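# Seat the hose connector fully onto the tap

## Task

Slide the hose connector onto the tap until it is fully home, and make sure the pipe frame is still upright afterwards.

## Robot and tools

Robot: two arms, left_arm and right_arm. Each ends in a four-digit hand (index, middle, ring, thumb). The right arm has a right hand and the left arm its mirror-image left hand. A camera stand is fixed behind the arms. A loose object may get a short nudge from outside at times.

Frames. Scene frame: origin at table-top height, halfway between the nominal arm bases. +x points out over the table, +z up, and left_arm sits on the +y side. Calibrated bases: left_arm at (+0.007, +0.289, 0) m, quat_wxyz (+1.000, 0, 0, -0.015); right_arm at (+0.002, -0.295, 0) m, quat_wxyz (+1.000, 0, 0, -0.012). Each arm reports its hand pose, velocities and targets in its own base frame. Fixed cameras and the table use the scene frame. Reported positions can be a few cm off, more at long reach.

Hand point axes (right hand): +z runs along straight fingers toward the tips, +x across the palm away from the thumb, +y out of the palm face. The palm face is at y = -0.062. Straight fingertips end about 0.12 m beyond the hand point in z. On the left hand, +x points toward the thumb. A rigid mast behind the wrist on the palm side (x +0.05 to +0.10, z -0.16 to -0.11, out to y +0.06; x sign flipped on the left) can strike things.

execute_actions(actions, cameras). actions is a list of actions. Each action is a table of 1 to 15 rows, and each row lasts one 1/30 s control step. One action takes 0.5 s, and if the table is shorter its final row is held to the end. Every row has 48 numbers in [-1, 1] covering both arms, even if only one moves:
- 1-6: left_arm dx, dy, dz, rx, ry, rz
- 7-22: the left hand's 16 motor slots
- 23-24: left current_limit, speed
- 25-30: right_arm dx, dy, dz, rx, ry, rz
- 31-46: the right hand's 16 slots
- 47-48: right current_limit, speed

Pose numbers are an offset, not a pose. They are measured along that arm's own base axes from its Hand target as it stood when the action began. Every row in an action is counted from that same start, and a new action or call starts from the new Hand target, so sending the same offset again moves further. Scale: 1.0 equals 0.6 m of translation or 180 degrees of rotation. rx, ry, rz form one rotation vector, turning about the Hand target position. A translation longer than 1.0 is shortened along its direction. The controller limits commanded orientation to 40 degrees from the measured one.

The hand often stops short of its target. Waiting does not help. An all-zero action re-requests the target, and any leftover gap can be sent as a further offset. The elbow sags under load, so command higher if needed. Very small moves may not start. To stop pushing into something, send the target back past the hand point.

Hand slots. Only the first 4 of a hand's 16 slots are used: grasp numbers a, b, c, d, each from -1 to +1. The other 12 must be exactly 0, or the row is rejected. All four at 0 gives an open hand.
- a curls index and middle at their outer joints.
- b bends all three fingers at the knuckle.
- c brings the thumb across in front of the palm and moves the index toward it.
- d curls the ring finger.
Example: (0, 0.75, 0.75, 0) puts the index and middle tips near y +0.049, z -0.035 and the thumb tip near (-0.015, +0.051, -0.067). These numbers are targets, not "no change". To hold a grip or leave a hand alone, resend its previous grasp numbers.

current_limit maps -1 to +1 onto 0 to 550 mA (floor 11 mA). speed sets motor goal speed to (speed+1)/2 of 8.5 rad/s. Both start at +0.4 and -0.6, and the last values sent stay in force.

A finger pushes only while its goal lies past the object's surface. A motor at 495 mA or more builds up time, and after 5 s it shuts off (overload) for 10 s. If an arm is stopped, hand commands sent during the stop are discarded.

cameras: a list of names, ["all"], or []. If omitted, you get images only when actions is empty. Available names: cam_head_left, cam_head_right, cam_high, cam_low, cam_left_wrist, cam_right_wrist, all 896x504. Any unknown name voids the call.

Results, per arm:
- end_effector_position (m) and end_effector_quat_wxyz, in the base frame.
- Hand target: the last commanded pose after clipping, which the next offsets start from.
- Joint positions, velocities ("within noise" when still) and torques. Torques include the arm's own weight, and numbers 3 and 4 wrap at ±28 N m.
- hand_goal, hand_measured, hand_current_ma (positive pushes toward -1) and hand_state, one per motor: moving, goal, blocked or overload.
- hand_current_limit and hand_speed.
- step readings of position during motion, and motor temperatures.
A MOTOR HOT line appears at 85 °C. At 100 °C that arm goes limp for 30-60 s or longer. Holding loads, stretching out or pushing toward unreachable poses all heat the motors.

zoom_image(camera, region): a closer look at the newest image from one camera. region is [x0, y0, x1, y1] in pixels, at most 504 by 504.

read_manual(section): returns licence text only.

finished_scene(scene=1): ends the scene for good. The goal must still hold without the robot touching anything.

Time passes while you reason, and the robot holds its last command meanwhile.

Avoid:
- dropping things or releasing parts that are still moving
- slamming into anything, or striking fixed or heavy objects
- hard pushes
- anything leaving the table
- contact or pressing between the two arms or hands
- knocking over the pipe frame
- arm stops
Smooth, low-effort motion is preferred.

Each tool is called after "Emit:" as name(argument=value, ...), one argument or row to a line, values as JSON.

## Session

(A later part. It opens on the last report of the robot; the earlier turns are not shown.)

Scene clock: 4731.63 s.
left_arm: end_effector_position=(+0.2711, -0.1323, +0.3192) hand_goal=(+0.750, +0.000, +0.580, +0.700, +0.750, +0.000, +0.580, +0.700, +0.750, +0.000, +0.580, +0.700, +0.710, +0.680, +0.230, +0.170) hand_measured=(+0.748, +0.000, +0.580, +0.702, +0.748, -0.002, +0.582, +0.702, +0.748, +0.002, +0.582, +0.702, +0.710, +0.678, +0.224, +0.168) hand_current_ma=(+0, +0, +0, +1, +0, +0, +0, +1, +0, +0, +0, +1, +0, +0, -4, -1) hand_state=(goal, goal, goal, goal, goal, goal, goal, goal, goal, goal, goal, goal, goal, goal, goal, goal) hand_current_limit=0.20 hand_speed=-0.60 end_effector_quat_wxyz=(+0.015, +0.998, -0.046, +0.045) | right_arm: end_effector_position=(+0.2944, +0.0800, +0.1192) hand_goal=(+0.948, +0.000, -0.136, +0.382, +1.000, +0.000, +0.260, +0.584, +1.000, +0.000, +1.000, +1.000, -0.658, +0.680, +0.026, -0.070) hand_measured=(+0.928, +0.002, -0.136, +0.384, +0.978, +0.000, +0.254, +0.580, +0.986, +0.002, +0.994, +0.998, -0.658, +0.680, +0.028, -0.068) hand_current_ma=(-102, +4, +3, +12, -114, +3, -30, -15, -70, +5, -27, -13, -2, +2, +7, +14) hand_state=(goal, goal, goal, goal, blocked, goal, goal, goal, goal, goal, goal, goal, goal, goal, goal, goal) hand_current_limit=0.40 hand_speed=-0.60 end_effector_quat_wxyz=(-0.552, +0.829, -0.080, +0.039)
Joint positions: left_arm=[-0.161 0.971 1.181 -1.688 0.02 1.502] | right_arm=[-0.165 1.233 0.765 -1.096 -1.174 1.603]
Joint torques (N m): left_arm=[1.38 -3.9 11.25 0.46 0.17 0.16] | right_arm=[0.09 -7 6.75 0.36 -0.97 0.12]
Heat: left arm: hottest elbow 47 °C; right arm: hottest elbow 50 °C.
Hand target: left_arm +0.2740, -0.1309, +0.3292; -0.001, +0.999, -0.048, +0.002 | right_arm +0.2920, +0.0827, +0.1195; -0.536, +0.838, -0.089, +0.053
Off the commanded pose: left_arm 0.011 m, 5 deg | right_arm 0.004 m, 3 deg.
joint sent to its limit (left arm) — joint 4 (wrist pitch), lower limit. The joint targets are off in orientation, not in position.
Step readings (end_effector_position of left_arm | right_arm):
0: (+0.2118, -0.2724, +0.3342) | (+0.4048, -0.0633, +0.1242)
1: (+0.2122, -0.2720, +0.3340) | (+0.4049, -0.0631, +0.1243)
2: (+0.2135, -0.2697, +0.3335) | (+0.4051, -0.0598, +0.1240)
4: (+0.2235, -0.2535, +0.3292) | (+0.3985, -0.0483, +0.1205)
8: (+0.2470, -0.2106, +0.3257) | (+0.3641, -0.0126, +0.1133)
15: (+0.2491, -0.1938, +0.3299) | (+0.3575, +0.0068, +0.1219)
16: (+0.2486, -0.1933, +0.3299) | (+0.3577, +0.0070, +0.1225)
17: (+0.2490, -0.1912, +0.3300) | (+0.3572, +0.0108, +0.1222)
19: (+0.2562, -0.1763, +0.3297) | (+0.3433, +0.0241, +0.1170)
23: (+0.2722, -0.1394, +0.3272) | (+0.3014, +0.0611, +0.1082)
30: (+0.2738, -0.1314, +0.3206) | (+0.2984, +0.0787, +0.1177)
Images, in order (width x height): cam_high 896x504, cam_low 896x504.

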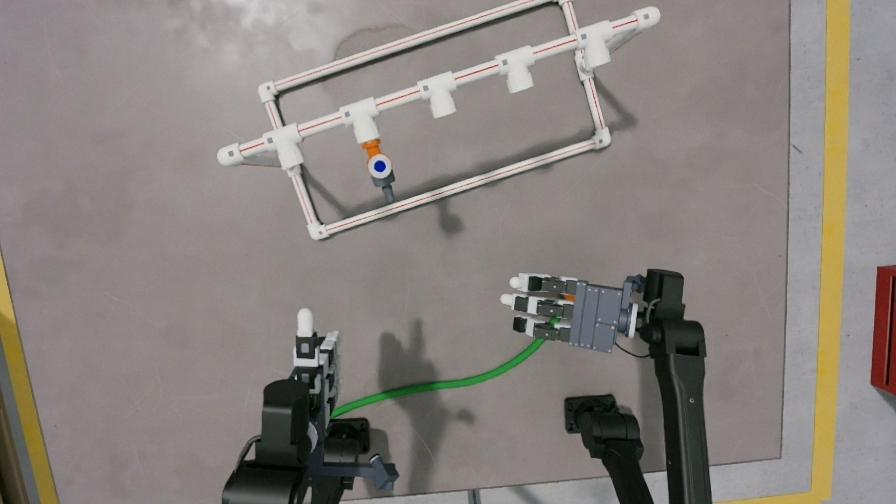

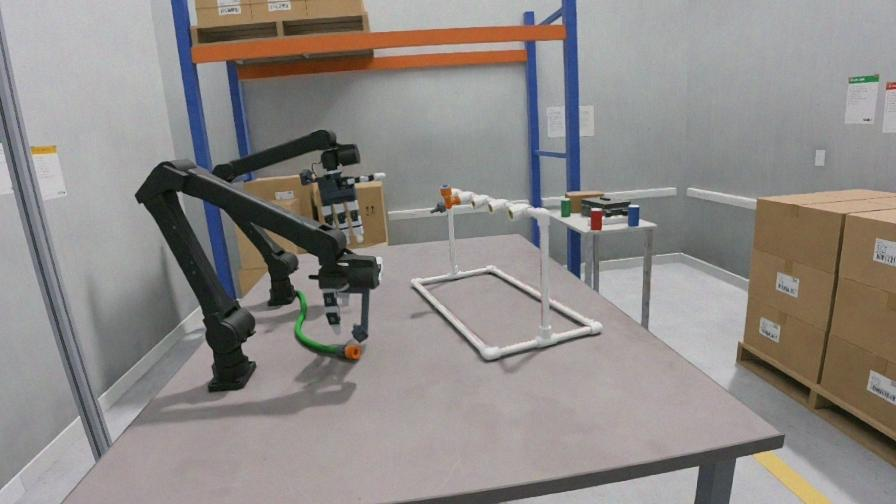

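Emit:
execute_actions(
  actions=[
    [[0,0,0,0,0,0,0,0,0,0,0,0,0,0,0,0,0,0,0,0,0,0,0.2,-0.6,0,0,-0.055,0,0,0,0.25,0.1,0.82,-0.8,0,0,0,0,0,0,0,0,0,0,0,0,0.4,-0.6]],
    [[0,0,0,0,0,0,0,0,0,0,0,0,0,0,0,0,0,0,0,0,0,0,0.2,-0.6,0,0,-0.045,0,0,0,0.25,0.1,0.82,-0.8,0,0,0,0,0,0,0,0,0,0,0,0,0.4,-0.6]],
  ],
  cameras=["cam_high","cam_low","cam_right_wrist"],
)

Emit:
zoom_image(
  camera="cam_low",
  region=[290, 260, 430, 380],
)

Scene clock: 4749.30 s.
left_arm: end_effector_position=(+0.2709, -0.1323, +0.3192) hand_goal=(+0.750, +0.000, +0.580, +0.700, +0.750, +0.000, +0.580, +0.700, +0.750, +0.000, +0.580, +0.700, +0.710, +0.680, +0.230, +0.170) hand_measured=(+0.748, +0.000, +0.580, +0.702, +0.748, -0.002, +0.582, +0.702, +0.748, +0.002, +0.582, +0.702, +0.710, +0.678, +0.224, +0.168) hand_current_ma=(+0, +0, +0, +1, +0, +0, +0, +1, +0, +0, +0, +1, +0, +0, -4, -1) hand_state=(goal, goal, goal, goal, goal, goal, goal, goal, goal, goal, goal, goal, goal, goal, goal, goal) hand_current_limit=0.20 hand_speed=-0.60 end_effector_quat_wxyz=(+0.015, +0.998, -0.048, +0.045) | right_arm: end_effector_position=(+0.2938, +0.0796, +0.0648) hand_goal=(+0.274, +0.000, +0.014, +0.482, +0.352, +0.000, +0.160, +0.584, +1.000, +0.000, +1.000, +1.000, -0.658, +0.680, +0.026, +0.030) hand_measured=(+0.272, +0.002, +0.012, +0.480, +0.348, +0.000, +0.160, +0.582, +0.986, +0.002, +0.994, +0.998, -0.658, +0.680, +0.028, +0.028) hand_current_ma=(-11, +4, -12, -12, -20, +3, +4, -14, -70, +5, -27, -13, -2, +2, +7, -12) hand_state=(goal, goal, goal, goal, goal, goal, goal, goal, goal, goal, goal, goal, goal, goal, goal, goal) hand_current_limit=0.40 hand_speed=-0.60 end_effector_quat_wxyz=(-0.536, +0.837, -0.087, +0.061)
Joint positions: left_arm=[-0.161 0.971 1.181 -1.688 0.02 1.505] | right_arm=[-0.151 1.265 0.637 -0.801 -1.136 1.718]
Joint torques (N m): left_arm=[1.2 -3.9 11.37 0.42 0.16 0.15] | right_arm=[0.03 -4.89 6.38 0.61 -0.91 0.12]
Heat: left arm: hottest elbow 47 °C; right arm: hottest elbow 48 °C.
Hand target: left_arm +0.2740, -0.1309, +0.3292; -0.001, +0.999, -0.048, +0.002 | right_arm +0.2921, +0.0828, +0.0596; -0.536, +0.838, -0.089, +0.053
Off the commanded pose: left_arm 0.011 m, 5 deg | right_arm 0.006 m, 1 deg.
joint sent to its limit (left arm) — joint 4 (wrist pitch), lower limit. The joint targets are off in orientation, not in position.
Step readings (end_effector_position of left_arm | right_arm):
0: (+0.2711, -0.1323, +0.3192) | (+0.2944, +0.0800, +0.1192)
1: (+0.2711, -0.1323, +0.3192) | (+0.2945, +0.0799, +0.1190)
2: (+0.2711, -0.1323, +0.3192) | (+0.2955, +0.0797, +0.1172)
4: (+0.2710, -0.1323, +0.3192) | (+0.2975, +0.0783, +0.1092)
8: (+0.2710, -0.1323, +0.3192) | (+0.2919, +0.0784, +0.0926)
15: (+0.2709, -0.1323, +0.3192) | (+0.2932, +0.0796, +0.0874)
16: (+0.2709, -0.1323, +0.3192) | (+0.2937, +0.0796, +0.0872)
17: (+0.2709, -0.1323, +0.3192) | (+0.2944, +0.0795, +0.0865)
19: (+0.2709, -0.1323, +0.3192) | (+0.2958, +0.0793, +0.0827)
23: (+0.2709, -0.1323, +0.3192) | (+0.2929, +0.0796, +0.0714)
30: (+0.2709, -0.1323, +0.3192) | (+0.2930, +0.0796, +0.0647)
camera_calibration:
cam_right_wrist: T_world_to_cam=[[-0.810711, -0.133896, -0.56993, 0.313117], [-0.497672, -0.355089, 0.791349, 0.0758144], [-0.308335, 0.925194, 0.221238, 0.131115], [0, 0, 0, 1]] pos_world=[0.332006, -0.0524604, 0.0894516]
Images, in order (width x height): cam_high 896x504, cam_low 896x504, cam_right_wrist 896x504.

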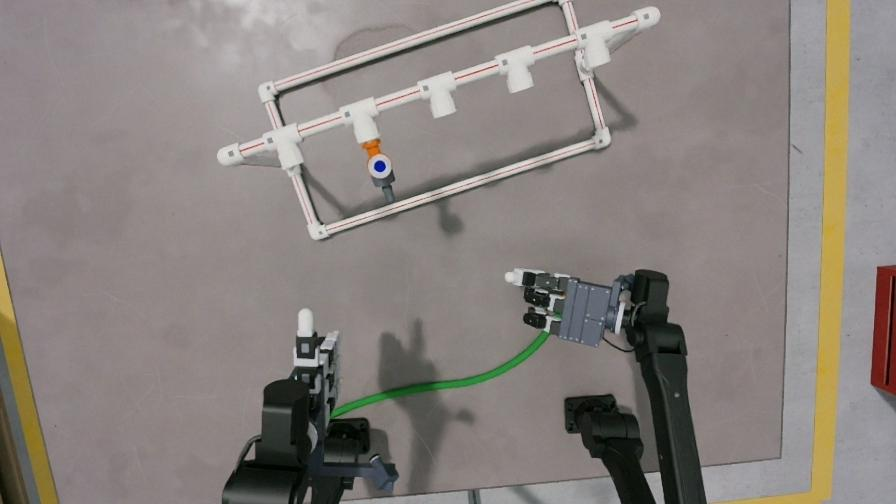

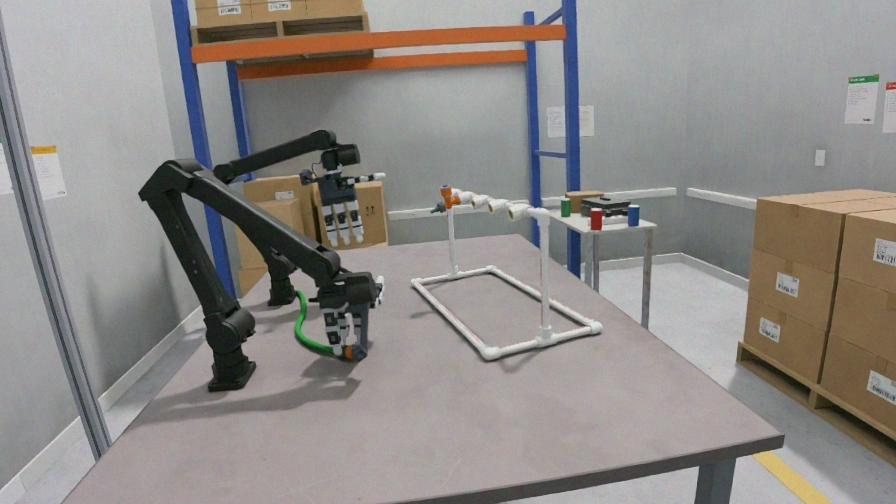

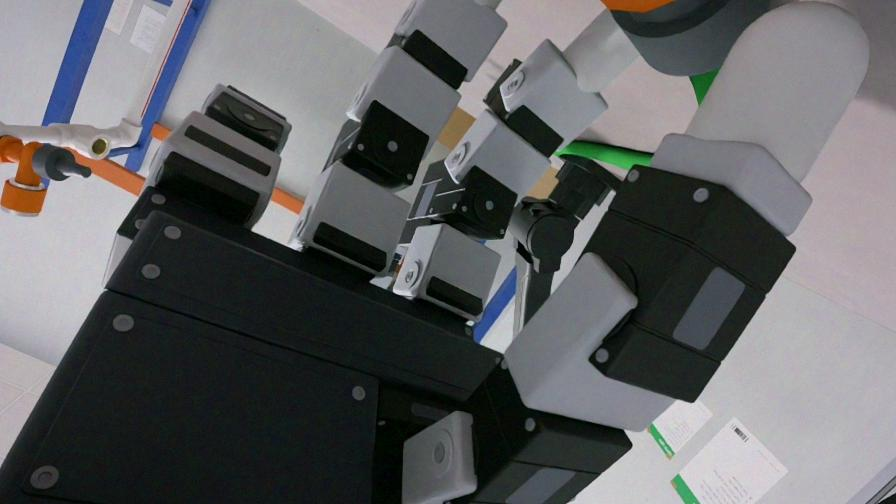

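Scaled by 3.600.

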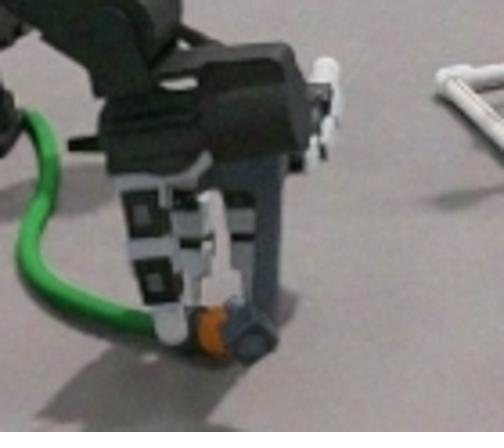

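Emit:
execute_actions(
  actions=[
    [[0,0,0,0,0,0,0,0,0,0,0,0,0,0,0,0,0,0,0,0,0,0,0.2,-0.6,0,0,-0.016,0,0,0,0.25,0.1,0.82,-0.8,0,0,0,0,0,0,0,0,0,0,0,0,0.4,-0.6]],
    [[0,0,0,0,0,0,0,0,0,0,0,0,0,0,0,0,0,0,0,0,0,0,0.2,-0.6,0,-0.08,0,0,0,-0.02,0.25,0.1,0.82,-0.8,0,0,0,0,0,0,0,0,0,0,0,0,0.4,-0.6]],
  ],
  cameras=["cam_high","cam_low","cam_right_wrist"],
)

Emit:
zoom_image(
  camera="cam_low",
  region=[290, 280, 430, 400],
)

Scene clock: 4763.13 s.
left_arm: end_effector_position=(+0.2709, -0.1323, +0.3192) hand_goal=(+0.750, +0.000, +0.580, +0.700, +0.750, +0.000, +0.580, +0.700, +0.750, +0.000, +0.580, +0.700, +0.710, +0.680, +0.230, +0.170) hand_measured=(+0.748, +0.000, +0.580, +0.702, +0.748, -0.002, +0.582, +0.702, +0.748, +0.002, +0.582, +0.702, +0.710, +0.678, +0.224, +0.168) hand_current_ma=(+0, +0, +0, +1, +0, +0, +0, +1, +0, +0, +0, +1, +0, +0, -4, -1) hand_state=(goal, goal, goal, goal, goal, goal, goal, goal, goal, goal, goal, goal, goal, goal, goal, goal) hand_current_limit=0.20 hand_speed=-0.60 end_effector_quat_wxyz=(+0.015, +0.998, -0.048, +0.045) | right_arm: end_effector_position=(+0.2853, +0.0451, +0.0557) hand_goal=(+0.274, +0.000, +0.014, +0.482, +0.352, +0.000, +0.160, +0.584, +1.000, +0.000, +1.000, +1.000, -0.658, +0.680, +0.026, +0.030) hand_measured=(+0.296, -0.008, +0.018, +0.482, +0.398, -0.004, +0.186, +0.598, +0.986, +0.002, +0.994, +0.998, -0.658, +0.680, +0.026, +0.028) hand_current_ma=(+120, -31, +20, +1, +241, -13, +127, +72, -69, +5, -27, -13, -2, +2, +5, -11) hand_state=(blocked, goal, goal, goal, blocked, goal, blocked, goal, goal, goal, goal, goal, goal, goal, goal, goal) hand_current_limit=0.40 hand_speed=-0.60 end_effector_quat_wxyz=(-0.545, +0.828, -0.115, +0.070)
Joint positions: left_arm=[-0.161 0.971 1.181 -1.688 0.02 1.505] | right_arm=[-0.29 1.316 0.644 -0.952 -1.163 1.522]
Joint torques (N m): left_arm=[1.03 -4.07 11.26 0.44 0.16 0.16] | right_arm=[-1.67 -3.84 7.71 -0.44 0.02 -0.18]
Heat: left arm: hottest elbow 48 °C; right arm: hottest elbow 47 °C.
Hand target: left_arm +0.2740, -0.1309, +0.3292; -0.001, +0.999, -0.048, +0.002 | right_arm +0.2922, +0.0348, +0.0500; -0.534, +0.834, -0.115, +0.070
Off the commanded pose: left_arm 0.011 m, 5 deg | right_arm 0.014 m, 1 deg.
joint sent to its limit (left arm) — joint 4 (wrist pitch), lower limit. The joint targets are off in orientation, not in position.
Step readings (end_effector_position of left_arm | right_arm):
0: (+0.2709, -0.1323, +0.3192) | (+0.2938, +0.0797, +0.0648)
1: (+0.2709, -0.1323, +0.3192) | (+0.2938, +0.0796, +0.0648)
2: (+0.2709, -0.1323, +0.3192) | (+0.2941, +0.0796, +0.0646)
4: (+0.2709, -0.1323, +0.3192) | (+0.2954, +0.0794, +0.0633)
8: (+0.2709, -0.1323, +0.3192) | (+0.2962, +0.0800, +0.0613)
15: (+0.2709, -0.1323, +0.3192) | (+0.2966, +0.0800, +0.0615)
16: (+0.2709, -0.1323, +0.3192) | (+0.2967, +0.0800, +0.0615)
17: (+0.2709, -0.1323, +0.3192) | (+0.2965, +0.0788, +0.0613)
19: (+0.2709, -0.1323, +0.3192) | (+0.2943, +0.0721, +0.0605)
23: (+0.2709, -0.1323, +0.3192) | (+0.2889, +0.0524, +0.0573)
30: (+0.2709, -0.1323, +0.3192) | (+0.2855, +0.0453, +0.0558)
camera_calibration:
cam_right_wrist: T_world_to_cam=[[-0.823164, -0.0717341, -0.563255, 0.296879], [-0.508836, -0.347006, 0.787828, 0.0694756], [-0.251967, 0.935115, 0.249142, 0.144346], [0, 0, 0, 1]] pos_world=[0.316102, -0.0895754, 0.076521]
Images, in order (width x height): cam_high 896x504, cam_low 896x504, cam_right_wrist 896x504.

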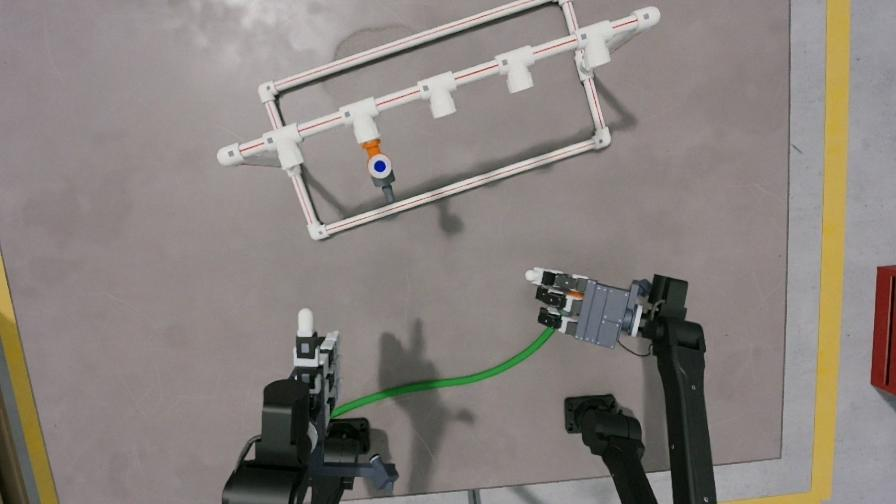

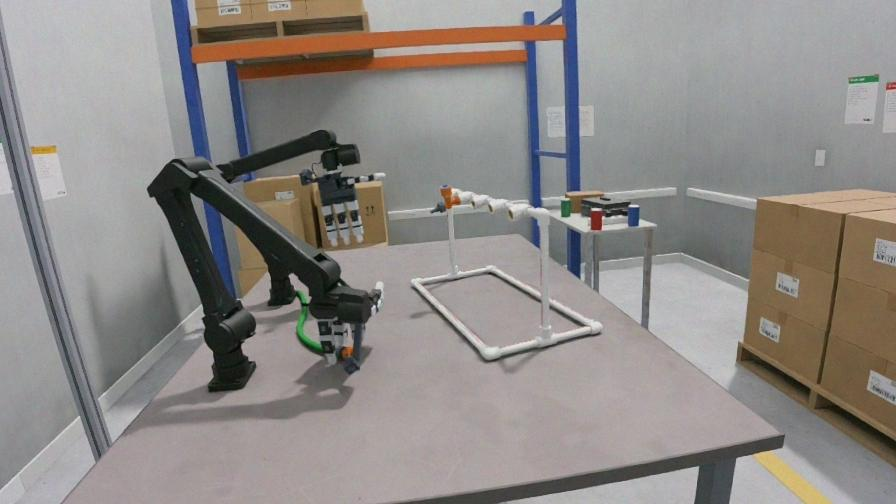

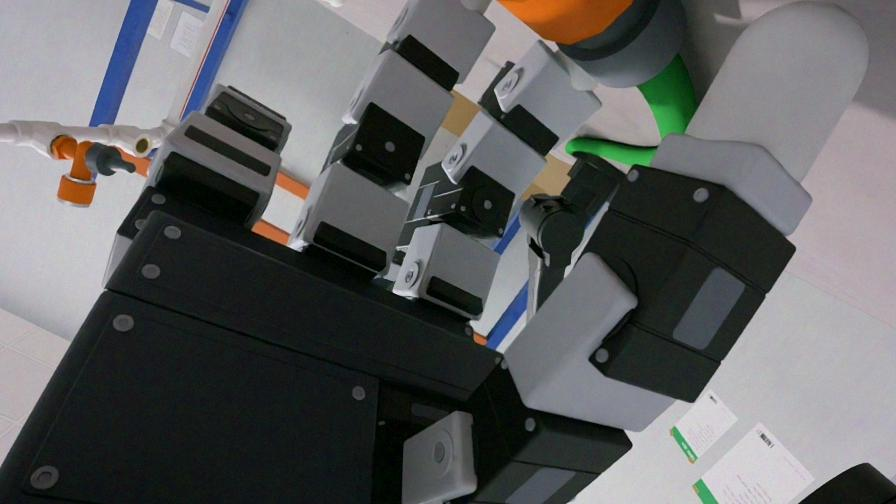

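Scaled by 3.600.

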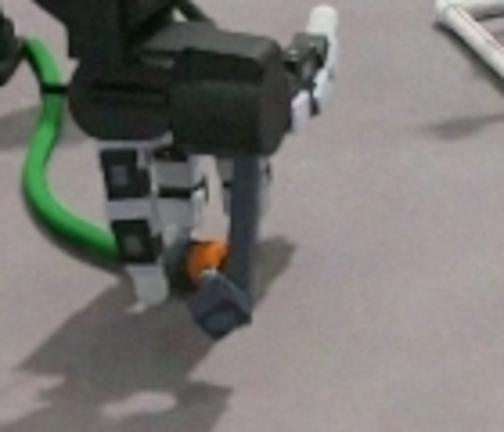

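Emit:
execute_actions(
  actions=[
    [[0,0,0,0,0,0,0,0,0,0,0,0,0,0,0,0,0,0,0,0,0,0,0.2,-0.6,0,-0.08,0.005,0,0,-0.02,0.25,0.1,0.82,-0.8,0,0,0,0,0,0,0,0,0,0,0,0,0.4,-0.6]],
    [[0,0,0,0,0,0,0,0,0,0,0,0,0,0,0,0,0,0,0,0,0,0,0.2,-0.6,0,-0.07,0.0,0,0,-0.02,0.25,0.1,0.82,-0.8,0,0,0,0,0,0,0,0,0,0,0,0,0.4,-0.6]],
  ],
  cameras=["cam_high","cam_low","cam_right_wrist"],
)

Emit:
zoom_image(
  camera="cam_low",
  region=[290, 280, 430, 400],
)

Scene clock: 4776.23 s.
left_arm: end_effector_position=(+0.2709, -0.1323, +0.3192) hand_goal=(+0.750, +0.000, +0.580, +0.700, +0.750, +0.000, +0.580, +0.700, +0.750, +0.000, +0.580, +0.700, +0.710, +0.680, +0.230, +0.170) hand_measured=(+0.748, +0.000, +0.580, +0.702, +0.748, -0.002, +0.582, +0.702, +0.748, +0.002, +0.582, +0.702, +0.710, +0.678, +0.224, +0.168) hand_current_ma=(+0, +0, +0, +1, +0, +0, +0, +1, +0, +0, +0, +1, +0, +0, -4, -1) hand_state=(goal, goal, goal, goal, goal, goal, goal, goal, goal, goal, goal, goal, goal, goal, goal, goal) hand_current_limit=0.20 hand_speed=-0.60 end_effector_quat_wxyz=(+0.015, +0.998, -0.048, +0.045) | right_arm: end_effector_position=(+0.2751, -0.0355, +0.0538) hand_goal=(+0.274, +0.000, +0.014, +0.482, +0.352, +0.000, +0.160, +0.584, +1.000, +0.000, +1.000, +1.000, -0.658, +0.680, +0.026, +0.030) hand_measured=(+0.286, +0.012, +0.024, +0.486, +0.426, +0.022, +0.196, +0.604, +0.986, +0.002, +0.994, +0.998, -0.658, +0.680, +0.026, +0.028) hand_current_ma=(+58, +49, +49, +20, +385, +98, +174, +100, -69, +5, -27, -13, -2, +2, +5, -11) hand_state=(goal, goal, goal, goal, blocked, blocked, blocked, blocked, goal, goal, goal, goal, goal, goal, goal, goal) hand_current_limit=0.40 hand_speed=-0.60 end_effector_quat_wxyz=(-0.541, +0.816, -0.185, +0.084)
Joint positions: left_arm=[-0.161 0.971 1.181 -1.688 0.02 1.505] | right_arm=[-0.567 1.444 0.739 -1.275 -1.12 1.191]
Joint torques (N m): left_arm=[1.26 -4.19 11.29 0.42 0.15 0.14] | right_arm=[-1.9 -5.3 8.69 -0.5 -0.1 -0.33]
Heat: left arm: hottest elbow 48 °C; right arm: hottest elbow 47 °C.
Hand target: left_arm +0.2740, -0.1309, +0.3292; -0.001, +0.999, -0.048, +0.002 | right_arm +0.2921, -0.0553, +0.0530; -0.529, +0.826, -0.168, +0.103
Off the commanded pose: left_arm 0.011 m, 5 deg | right_arm 0.026 m, 3 deg.
joint sent to its limit (left arm) — joint 4 (wrist pitch), lower limit. The joint targets are off in orientation, not in position.
Step readings (end_effector_position of left_arm | right_arm):
0: (+0.2709, -0.1323, +0.3192) | (+0.2854, +0.0451, +0.0557)
1: (+0.2709, -0.1323, +0.3192) | (+0.2852, +0.0449, +0.0557)
2: (+0.2709, -0.1323, +0.3192) | (+0.2848, +0.0434, +0.0559)
4: (+0.2709, -0.1323, +0.3192) | (+0.2817, +0.0343, +0.0556)
8: (+0.2709, -0.1323, +0.3192) | (+0.2764, +0.0126, +0.0542)
15: (+0.2709, -0.1323, +0.3192) | (+0.2759, +0.0051, +0.0538)
16: (+0.2709, -0.1323, +0.3192) | (+0.2761, +0.0047, +0.0538)
17: (+0.2709, -0.1323, +0.3192) | (+0.2758, +0.0033, +0.0540)
19: (+0.2709, -0.1323, +0.3192) | (+0.2743, -0.0056, +0.0539)
23: (+0.2709, -0.1323, +0.3192) | (+0.2735, -0.0276, +0.0536)
30: (+0.2709, -0.1323, +0.3192) | (+0.2746, -0.0352, +0.0534)
camera_calibration:
cam_right_wrist: T_world_to_cam=[[-0.853284, 0.0468121, -0.519341, 0.291657], [-0.509158, -0.289746, 0.810435, 0.0388055], [-0.112539, 0.955958, 0.27107, 0.178786], [0, 0, 0, 1]] pos_world=[0.288745, -0.173321, 0.0715568]
Images, in order (width x height): cam_high 896x504, cam_low 896x504, cam_right_wrist 896x504.

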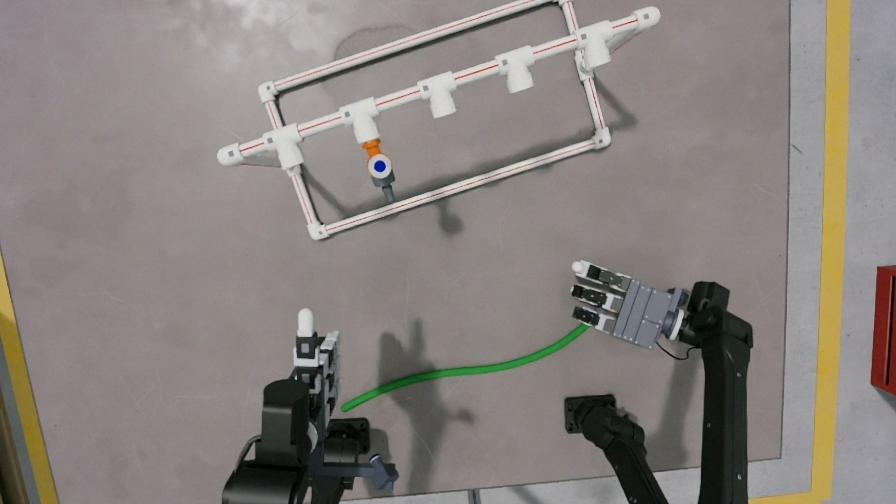

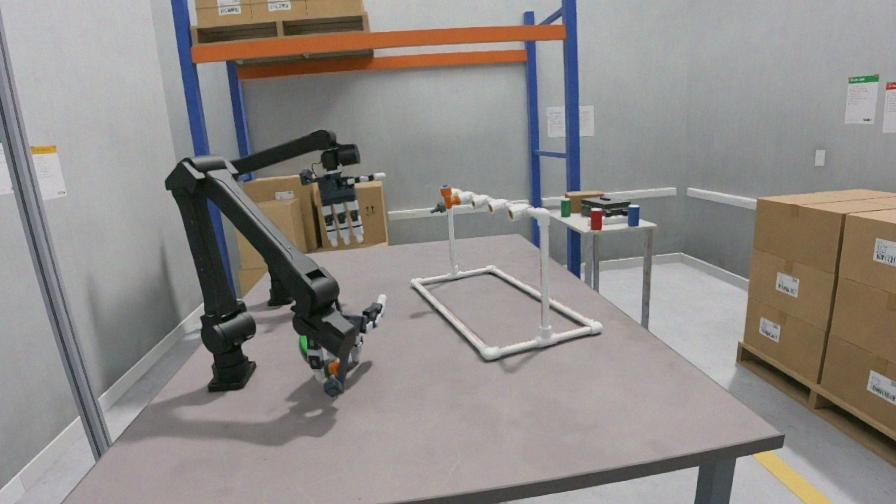

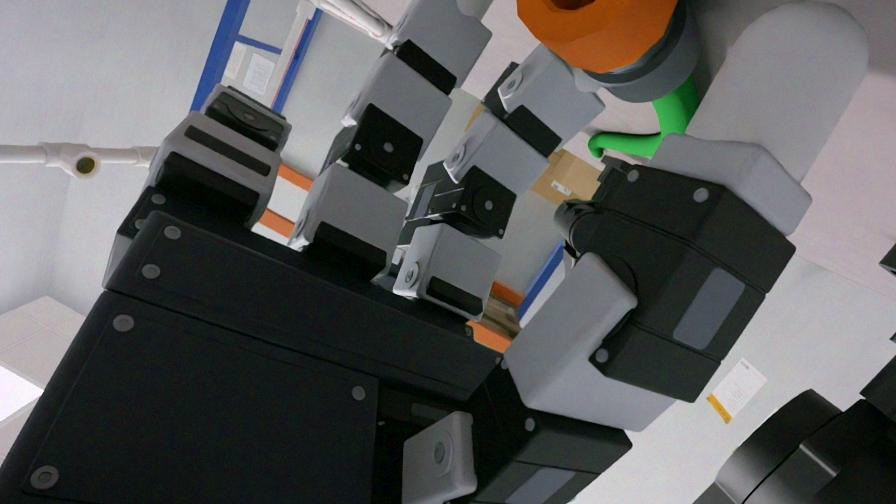

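Scaled by 3.600.

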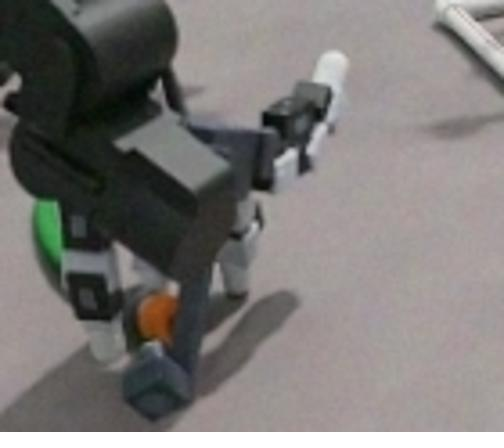

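Emit:
execute_actions(
  actions=[
    [[0,0,0,0,0,0,0,0,0,0,0,0,0,0,0,0,0,0,0,0,0,0,0.2,-0.6,0.05,-0.07,0.003,0,0,-0.045,0.25,0.1,0.82,-0.8,0,0,0,0,0,0,0,0,0,0,0,0,0.5,-0.6]],
    [[0,0,0,0,0,0,0,0,0,0,0,0,0,0,0,0,0,0,0,0,0,0,0.2,-0.6,0.05,-0.08,0.003,0,0,-0.045,0.25,0.1,0.82,-0.8,0,0,0,0,0,0,0,0,0,0,0,0,0.5,-0.6]],
  ],
  cameras=["cam_high","cam_low","cam_right_wrist"],
)

Emit:
zoom_image(
  camera="cam_low",
  region=[290, 300, 430, 420],
)

Scene clock: 4802.43 s.
left_arm: end_effector_position=(+0.2709, -0.1323, +0.3192) hand_goal=(+0.750, +0.000, +0.580, +0.700, +0.750, +0.000, +0.580, +0.700, +0.750, +0.000, +0.580, +0.700, +0.710, +0.680, +0.230, +0.170) hand_measured=(+0.748, +0.000, +0.580, +0.702, +0.748, -0.002, +0.582, +0.702, +0.748, +0.002, +0.582, +0.702, +0.710, +0.678, +0.224, +0.168) hand_current_ma=(+0, +0, +0, +1, +0, +0, +0, +1, +0, +0, +0, +1, +0, +0, -4, -1) hand_state=(goal, goal, goal, goal, goal, goal, goal, goal, goal, goal, goal, goal, goal, goal, goal, goal) hand_current_limit=0.20 hand_speed=-0.60 end_effector_quat_wxyz=(+0.015, +0.998, -0.048, +0.045) | right_arm: end_effector_position=(+0.3375, -0.1279, +0.0586) hand_goal=(+0.274, +0.000, +0.014, +0.482, +0.352, +0.000, +0.160, +0.584, +1.000, +0.000, +1.000, +1.000, -0.658, +0.680, +0.026, +0.030) hand_measured=(+0.272, +0.002, +0.016, +0.484, +0.394, +0.040, +0.170, +0.588, +0.986, +0.002, +0.994, +0.998, -0.658, +0.680, +0.026, +0.028) hand_current_ma=(-12, +11, +13, +14, +217, +172, +48, +21, -69, +5, -27, -13, -2, +2, +5, -11) hand_state=(goal, goal, goal, goal, blocked, blocked, goal, goal, goal, goal, goal, goal, goal, goal, goal, goal) hand_current_limit=0.50 hand_speed=-0.60 end_effector_quat_wxyz=(-0.522, +0.785, -0.291, +0.162)
Joint positions: left_arm=[-0.161 0.971 1.181 -1.688 0.02 1.505] | right_arm=[-0.711 1.544 0.889 -1.04 -1.154 1.49]
Joint torques (N m): left_arm=[1.2 -4.19 11.37 0.42 0.18 0.16] | right_arm=[-0.97 -7.47 8.91 0.72 -0.39 -0.04]
Heat: left arm: hottest elbow 49 °C; right arm: hottest elbow 48 °C.
Hand target: left_arm +0.2740, -0.1309, +0.3292; -0.001, +0.999, -0.048, +0.002 | right_arm +0.3522, -0.1452, +0.0566; -0.509, +0.794, -0.282, +0.177
Off the commanded pose: left_arm 0.011 m, 5 deg | right_arm 0.023 m, 3 deg.
joint sent to its limit (left arm) — joint 4 (wrist pitch), lower limit. The joint targets are off in orientation, not in position.
Step readings (end_effector_position of left_arm | right_arm):
0: (+0.2709, -0.1323, +0.3192) | (+0.2751, -0.0355, +0.0538)
1: (+0.2709, -0.1323, +0.3192) | (+0.2753, -0.0356, +0.0537)
2: (+0.2709, -0.1323, +0.3192) | (+0.2757, -0.0365, +0.0540)
4: (+0.2709, -0.1323, +0.3192) | (+0.2793, -0.0435, +0.0539)
8: (+0.2709, -0.1323, +0.3192) | (+0.2921, -0.0668, +0.0544)
15: (+0.2709, -0.1323, +0.3192) | (+0.3031, -0.0785, +0.0560)
16: (+0.2709, -0.1323, +0.3192) | (+0.3034, -0.0786, +0.0561)
17: (+0.2709, -0.1323, +0.3192) | (+0.3042, -0.0794, +0.0561)
19: (+0.2709, -0.1323, +0.3192) | (+0.3089, -0.0857, +0.0559)
23: (+0.2709, -0.1323, +0.3192) | (+0.3241, -0.1111, +0.0565)
30: (+0.2709, -0.1323, +0.3192) | (+0.3370, -0.1282, +0.0583)
camera_calibration:
cam_right_wrist: T_world_to_cam=[[-0.804176, 0.271069, -0.528982, 0.364454], [-0.575646, -0.133438, 0.806738, 0.0824434], [0.148095, 0.953266, 0.263348, 0.185028], [0, 0, 0, 1]] pos_world=[0.313142, -0.264172, 0.0775531]
Images, in order (width x height): cam_high 896x504, cam_low 896x504, cam_right_wrist 896x504.

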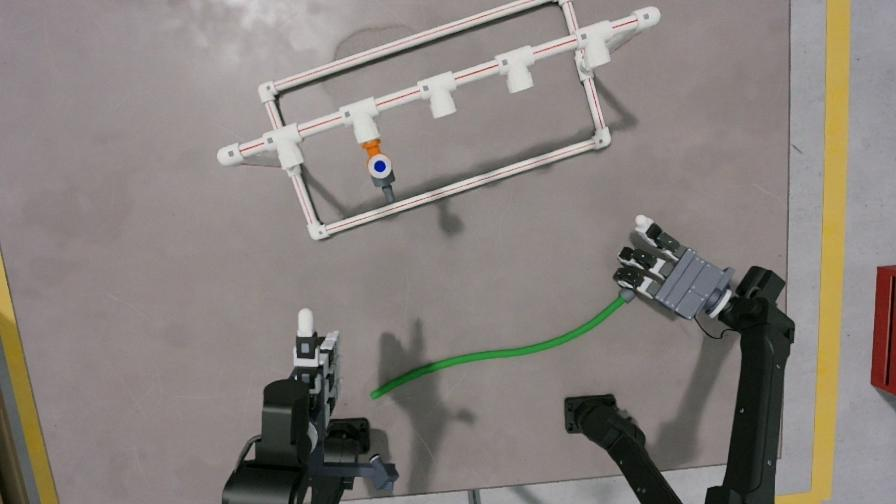

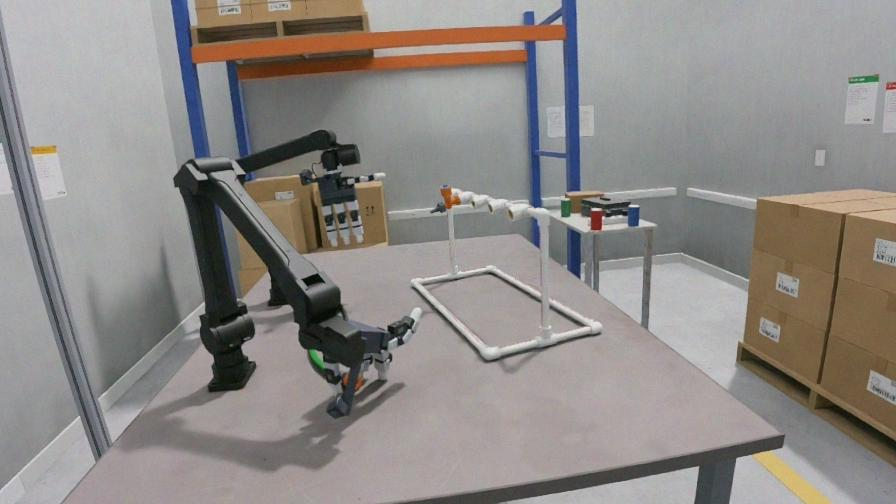

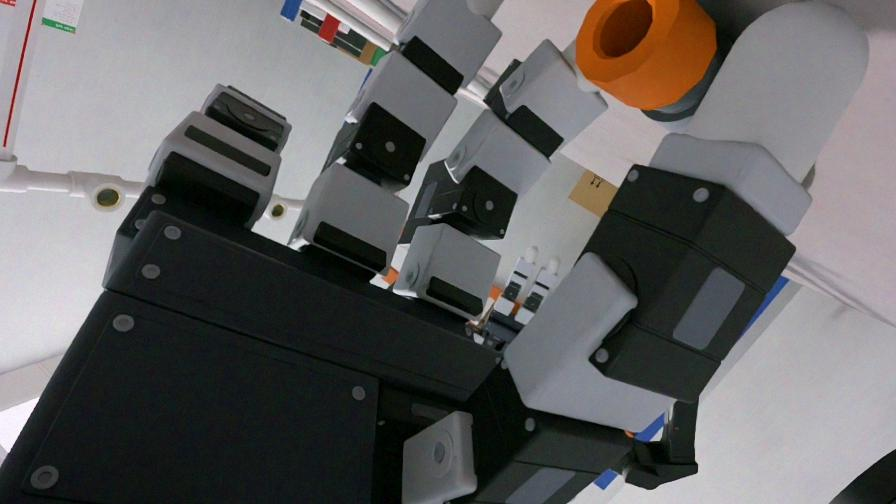

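Scaled by 3.600.

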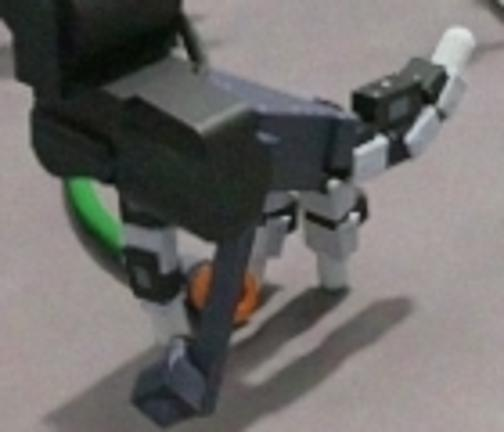

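Emit:
execute_actions(
  actions=[
    [[0,0,0,0,0,0,0,0,0,0,0,0,0,0,0,0,0,0,0,0,0,0,0.2,-0.6,0.045,-0.1,0.0,0,0,-0.02,0.25,0.1,0.82,-0.8,0,0,0,0,0,0,0,0,0,0,0,0,0.5,-0.6]],
    [[0,0,0,0,0,0,0,0,0,0,0,0,0,0,0,0,0,0,0,0,0,0,0.2,-0.6,0.045,-0.1,0.0,0,0,-0.02,0.25,0.1,0.82,-0.8,0,0,0,0,0,0,0,0,0,0,0,0,0.5,-0.6]],
  ],
  cameras=["cam_high","cam_low","cam_right_wrist"],
)

Emit:
zoom_image(
  camera="cam_high",
  region=[600, 200, 740, 320],
)

Scene clock: 4815.50 s.
left_arm: end_effector_position=(+0.2709, -0.1323, +0.3192) hand_goal=(+0.750, +0.000, +0.580, +0.700, +0.750, +0.000, +0.580, +0.700, +0.750, +0.000, +0.580, +0.700, +0.710, +0.680, +0.230, +0.170) hand_measured=(+0.748, +0.000, +0.580, +0.702, +0.748, -0.002, +0.582, +0.702, +0.748, +0.002, +0.582, +0.702, +0.710, +0.678, +0.224, +0.168) hand_current_ma=(+0, +0, +0, +1, +0, +0, +0, +1, +0, +0, +0, +1, +0, +0, -4, -1) hand_state=(goal, goal, goal, goal, goal, goal, goal, goal, goal, goal, goal, goal, goal, goal, goal, goal) hand_current_limit=0.20 hand_speed=-0.60 end_effector_quat_wxyz=(+0.015, +0.998, -0.048, +0.045) | right_arm: end_effector_position=(+0.3960, -0.2455, +0.0616) hand_goal=(+0.274, +0.000, +0.014, +0.482, +0.352, +0.000, +0.160, +0.584, +1.000, +0.000, +1.000, +1.000, -0.658, +0.680, +0.026, +0.030) hand_measured=(+0.272, +0.002, +0.016, +0.484, +0.388, +0.048, +0.172, +0.590, +0.986, +0.002, +0.994, +0.998, -0.658, +0.680, +0.026, +0.028) hand_current_ma=(-14, +9, +13, +14, +188, +207, +59, +28, -69, +5, -27, -13, -2, +2, +5, -11) hand_state=(goal, goal, goal, goal, blocked, blocked, goal, goal, goal, goal, goal, goal, goal, goal, goal, goal) hand_current_limit=0.50 hand_speed=-0.60 end_effector_quat_wxyz=(-0.507, +0.768, -0.336, +0.201)
Joint positions: left_arm=[-0.161 0.971 1.181 -1.688 0.02 1.505] | right_arm=[-0.823 1.767 1.198 -1.072 -1.152 1.528]
Joint torques (N m): left_arm=[1.26 -4.01 11.25 0.43 0.16 0.17] | right_arm=[-1.32 -10.34 10.13 -0.13 -0.42 -0.12]
Heat: left arm: hottest elbow 49 °C; right arm: hottest elbow 47 °C.
Hand target: left_arm +0.2740, -0.1309, +0.3292; -0.001, +0.999, -0.048, +0.002 | right_arm +0.4062, -0.2652, +0.0567; -0.497, +0.774, -0.331, +0.209
Off the commanded pose: left_arm 0.011 m, 5 deg | right_arm 0.023 m, 2 deg.
joint sent to its limit (left arm) — joint 4 (wrist pitch), lower limit. The joint targets are off in orientation, not in position.
Step readings (end_effector_position of left_arm | right_arm):
0: (+0.2709, -0.1323, +0.3192) | (+0.3375, -0.1280, +0.0586)
1: (+0.2709, -0.1323, +0.3192) | (+0.3377, -0.1283, +0.0588)
2: (+0.2709, -0.1323, +0.3192) | (+0.3384, -0.1294, +0.0588)
4: (+0.2709, -0.1323, +0.3192) | (+0.3436, -0.1377, +0.0590)
8: (+0.2709, -0.1323, +0.3192) | (+0.3588, -0.1679, +0.0593)
15: (+0.2709, -0.1323, +0.3192) | (+0.3667, -0.1853, +0.0597)
16: (+0.2709, -0.1323, +0.3192) | (+0.3673, -0.1859, +0.0601)
17: (+0.2709, -0.1323, +0.3192) | (+0.3682, -0.1870, +0.0603)
19: (+0.2709, -0.1323, +0.3192) | (+0.3743, -0.1968, +0.0605)
23: (+0.2709, -0.1323, +0.3192) | (+0.3893, -0.2283, +0.0609)
30: (+0.2709, -0.1323, +0.3192) | (+0.3957, -0.2453, +0.0614)
camera_calibration:
cam_right_wrist: T_world_to_cam=[[-0.757918, 0.361934, -0.542738, 0.449748], [-0.596159, -0.0464851, 0.80152, 0.127926], [0.264868, 0.931044, 0.251002, 0.23669], [0, 0, 0, 1]] pos_world=[0.354445, -0.377201, 0.0821499]
Images, in order (width x height): cam_high 896x504, cam_low 896x504, cam_right_wrist 896x504.

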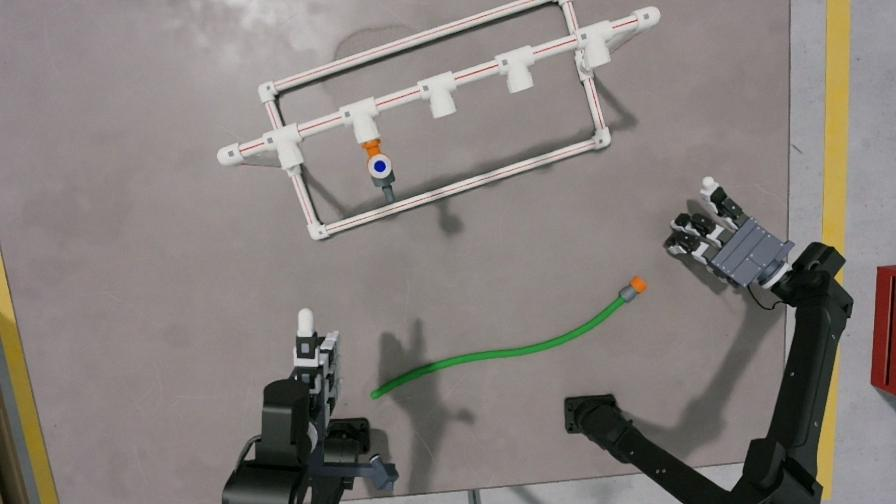

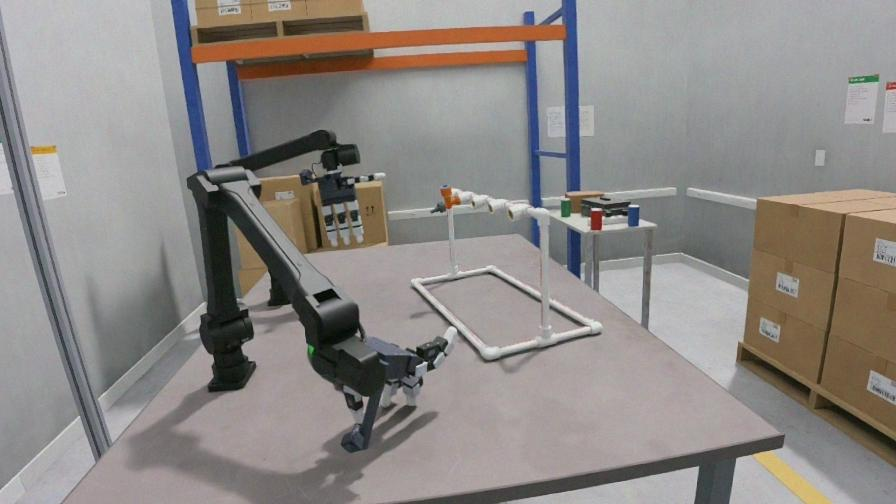

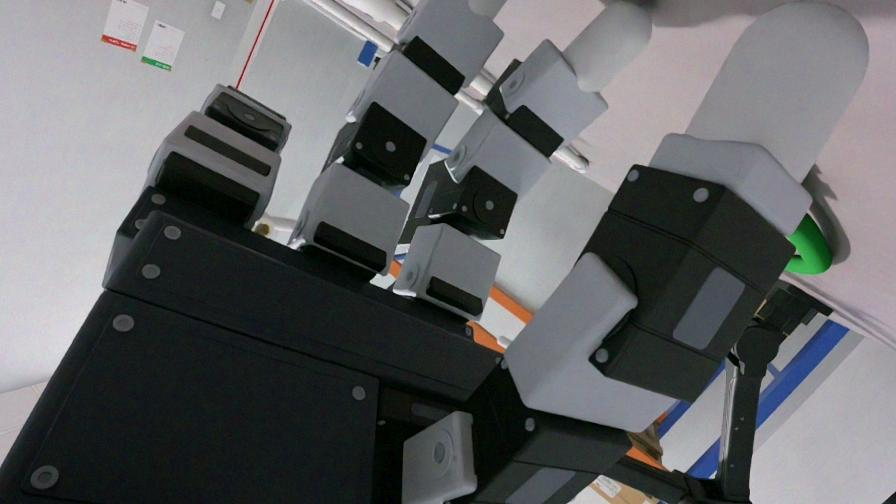

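Scaled by 3.600.

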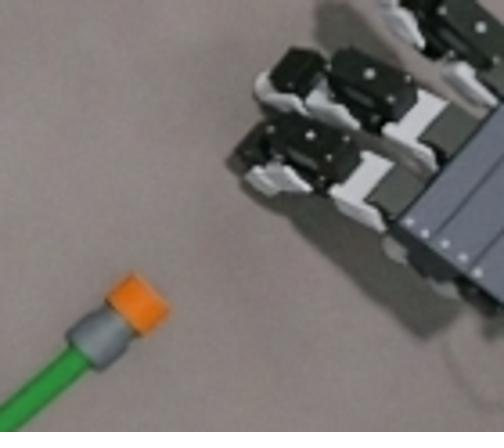

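Emit:
execute_actions(
  actions=[
    [[0,0,0,0,0,0,0,0,0,0,0,0,0,0,0,0,0,0,0,0,0,0,0.2,-0.6,0,0,0.12,0,0,0,0.25,0.1,0.82,-0.8,0,0,0,0,0,0,0,0,0,0,0,0,0.4,-0.6]],
    [[0,0,0,0,0,0,0,0,0,0,0,0,0,0,0,0,0,0,0,0,0,0,0.2,-0.6,-0.041,0.109,0,0,0,0,0.25,0.1,0.82,-0.8,0,0,0,0,0,0,0,0,0,0,0,0,0.4,-0.6]],
    [[0,0,0,0,0,0,0,0,0,0,0,0,0,0,0,0,0,0,0,0,0,0,0.2,-0.6,-0.041,0.109,0,0,0,0,0.25,0.1,0.82,-0.8,0,0,0,0,0,0,0,0,0,0,0,0,0.4,-0.6]],
    [[0,0,0,0,0,0,0,0,0,0,0,0,0,0,0,0,0,0,0,0,0,0,0.2,-0.6,-0.04,0.109,0,0,0,0,0.25,0.1,0.82,-0.8,0,0,0,0,0,0,0,0,0,0,0,0,0.4,-0.6]],
  ],
  cameras=["cam_high","cam_low","cam_right_wrist"],
)

Emit:
zoom_image(
  camera="cam_high",
  region=[560, 230, 700, 350],
)

Scene clock: 4844.80 s.
left_arm: end_effector_position=(+0.2709, -0.1323, +0.3192) hand_goal=(+0.750, +0.000, +0.580, +0.700, +0.750, +0.000, +0.580, +0.700, +0.750, +0.000, +0.580, +0.700, +0.710, +0.680, +0.230, +0.170) hand_measured=(+0.748, +0.000, +0.580, +0.702, +0.748, -0.002, +0.582, +0.702, +0.748, +0.002, +0.582, +0.702, +0.710, +0.678, +0.224, +0.168) hand_current_ma=(+0, +0, +0, +1, +0, +0, +0, +1, +0, +0, +0, +1, +0, +0, -4, -1) hand_state=(goal, goal, goal, goal, goal, goal, goal, goal, goal, goal, goal, goal, goal, goal, goal, goal) hand_current_limit=0.20 hand_speed=-0.60 end_effector_quat_wxyz=(+0.015, +0.998, -0.048, +0.045) | right_arm: end_effector_position=(+0.3323, -0.0716, +0.1259) hand_goal=(+0.274, +0.000, +0.014, +0.482, +0.352, +0.000, +0.160, +0.584, +1.000, +0.000, +1.000, +1.000, -0.658, +0.680, +0.026, +0.030) hand_measured=(+0.270, +0.000, +0.016, +0.484, +0.346, +0.000, +0.162, +0.586, +0.986, +0.000, +0.994, +0.998, -0.658, +0.680, +0.026, +0.028) hand_current_ma=(-19, +4, +11, +13, -26, +3, +8, +13, -69, +4, -27, -13, -4, +2, +4, -10) hand_state=(goal, goal, goal, goal, goal, goal, goal, goal, goal, goal, goal, goal, goal, goal, goal, goal) hand_current_limit=0.40 hand_speed=-0.60 end_effector_quat_wxyz=(-0.499, +0.773, -0.335, +0.201)
Joint positions: left_arm=[-0.161 0.971 1.181 -1.688 0.02 1.505] | right_arm=[-0.586 1.181 0.739 -0.712 -1.093 2.059]
Joint torques (N m): left_arm=[1.38 -4.01 11.22 0.46 0.16 0.15] | right_arm=[-0.15 -7.12 7.45 1.13 -0.8 0.13]
Heat: left arm: hottest elbow 49 °C; right arm: hottest elbow 48 °C.
Hand target: left_arm +0.2740, -0.1309, +0.3292; -0.001, +0.999, -0.048, +0.002 | right_arm +0.3330, -0.0691, +0.1287; -0.497, +0.774, -0.331, +0.209
Off the commanded pose: left_arm 0.011 m, 5 deg | right_arm 0.004 m, 1 deg.
joint sent to its limit (left arm) — joint 4 (wrist pitch), lower limit. The joint targets are off in orientation, not in position.
Step readings (end_effector_position of left_arm | right_arm):
0: (+0.2709, -0.1323, +0.3192) | (+0.3960, -0.2455, +0.0616)
1: (+0.2709, -0.1323, +0.3192) | (+0.3959, -0.2454, +0.0617)
2: (+0.2709, -0.1323, +0.3192) | (+0.3953, -0.2452, +0.0629)
4: (+0.2709, -0.1323, +0.3192) | (+0.3929, -0.2450, +0.0674)
8: (+0.2709, -0.1323, +0.3192) | (+0.3935, -0.2460, +0.0850)
15: (+0.2709, -0.1323, +0.3192) | (+0.3973, -0.2500, +0.1093)
16: (+0.2709, -0.1323, +0.3192) | (+0.3974, -0.2501, +0.1099)
17: (+0.2709, -0.1323, +0.3192) | (+0.3971, -0.2498, +0.1103)
19: (+0.2709, -0.1323, +0.3192) | (+0.3936, -0.2426, +0.1095)
23: (+0.2709, -0.1323, +0.3192) | (+0.3794, -0.2158, +0.1133)
30: (+0.2709, -0.1323, +0.3192) | (+0.3828, -0.2029, +0.1267)
31: (+0.2709, -0.1323, +0.3192) | (+0.3829, -0.2030, +0.1268)
32: (+0.2709, -0.1323, +0.3192) | (+0.3821, -0.2006, +0.1255)
34: (+0.2709, -0.1323, +0.3192) | (+0.3748, -0.1889, +0.1204)
38: (+0.2709, -0.1323, +0.3192) | (+0.3556, -0.1506, +0.1144)
45: (+0.2709, -0.1323, +0.3192) | (+0.3583, -0.1372, +0.1258)
46: (+0.2709, -0.1323, +0.3192) | (+0.3586, -0.1375, +0.1266)
47: (+0.2709, -0.1323, +0.3192) | (+0.3586, -0.1354, +0.1263)
49: (+0.2709, -0.1323, +0.3192) | (+0.3523, -0.1249, +0.1223)
53: (+0.2709, -0.1323, +0.3192) | (+0.3338, -0.0868, +0.1172)
60: (+0.2709, -0.1323, +0.3192) | (+0.3339, -0.0732, +0.1262)
camera_calibration:
cam_right_wrist: T_world_to_cam=[[-0.762143, 0.350922, -0.544051, 0.374185], [-0.591057, -0.0342464, 0.805902, 0.0450684], [0.264177, 0.935778, 0.233516, 0.0782893], [0, 0, 0, 1]] pos_world=[0.291138, -0.203028, 0.148973]
Images, in order (width x height): cam_high 896x504, cam_low 896x504, cam_right_wrist 896x504.

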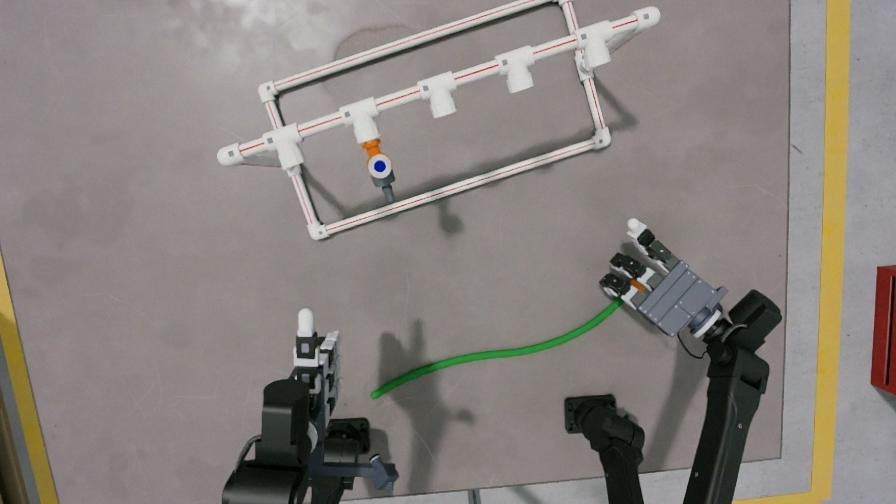

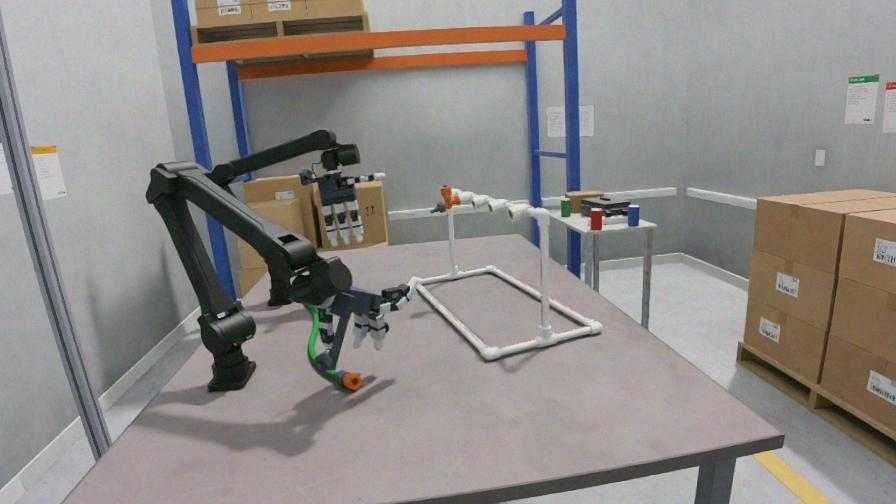

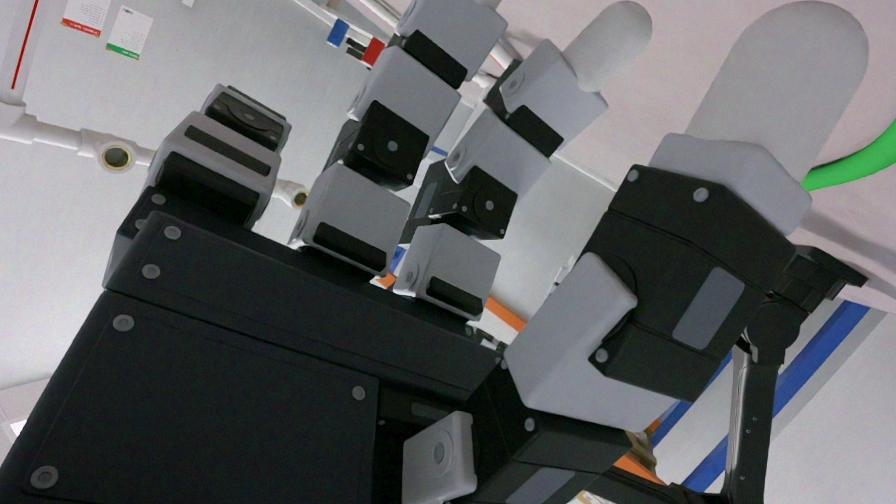

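Scaled by 3.600.

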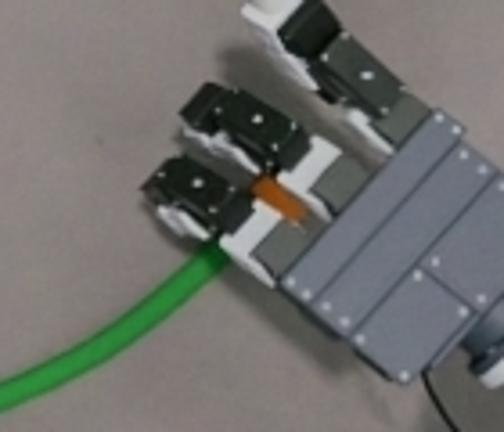

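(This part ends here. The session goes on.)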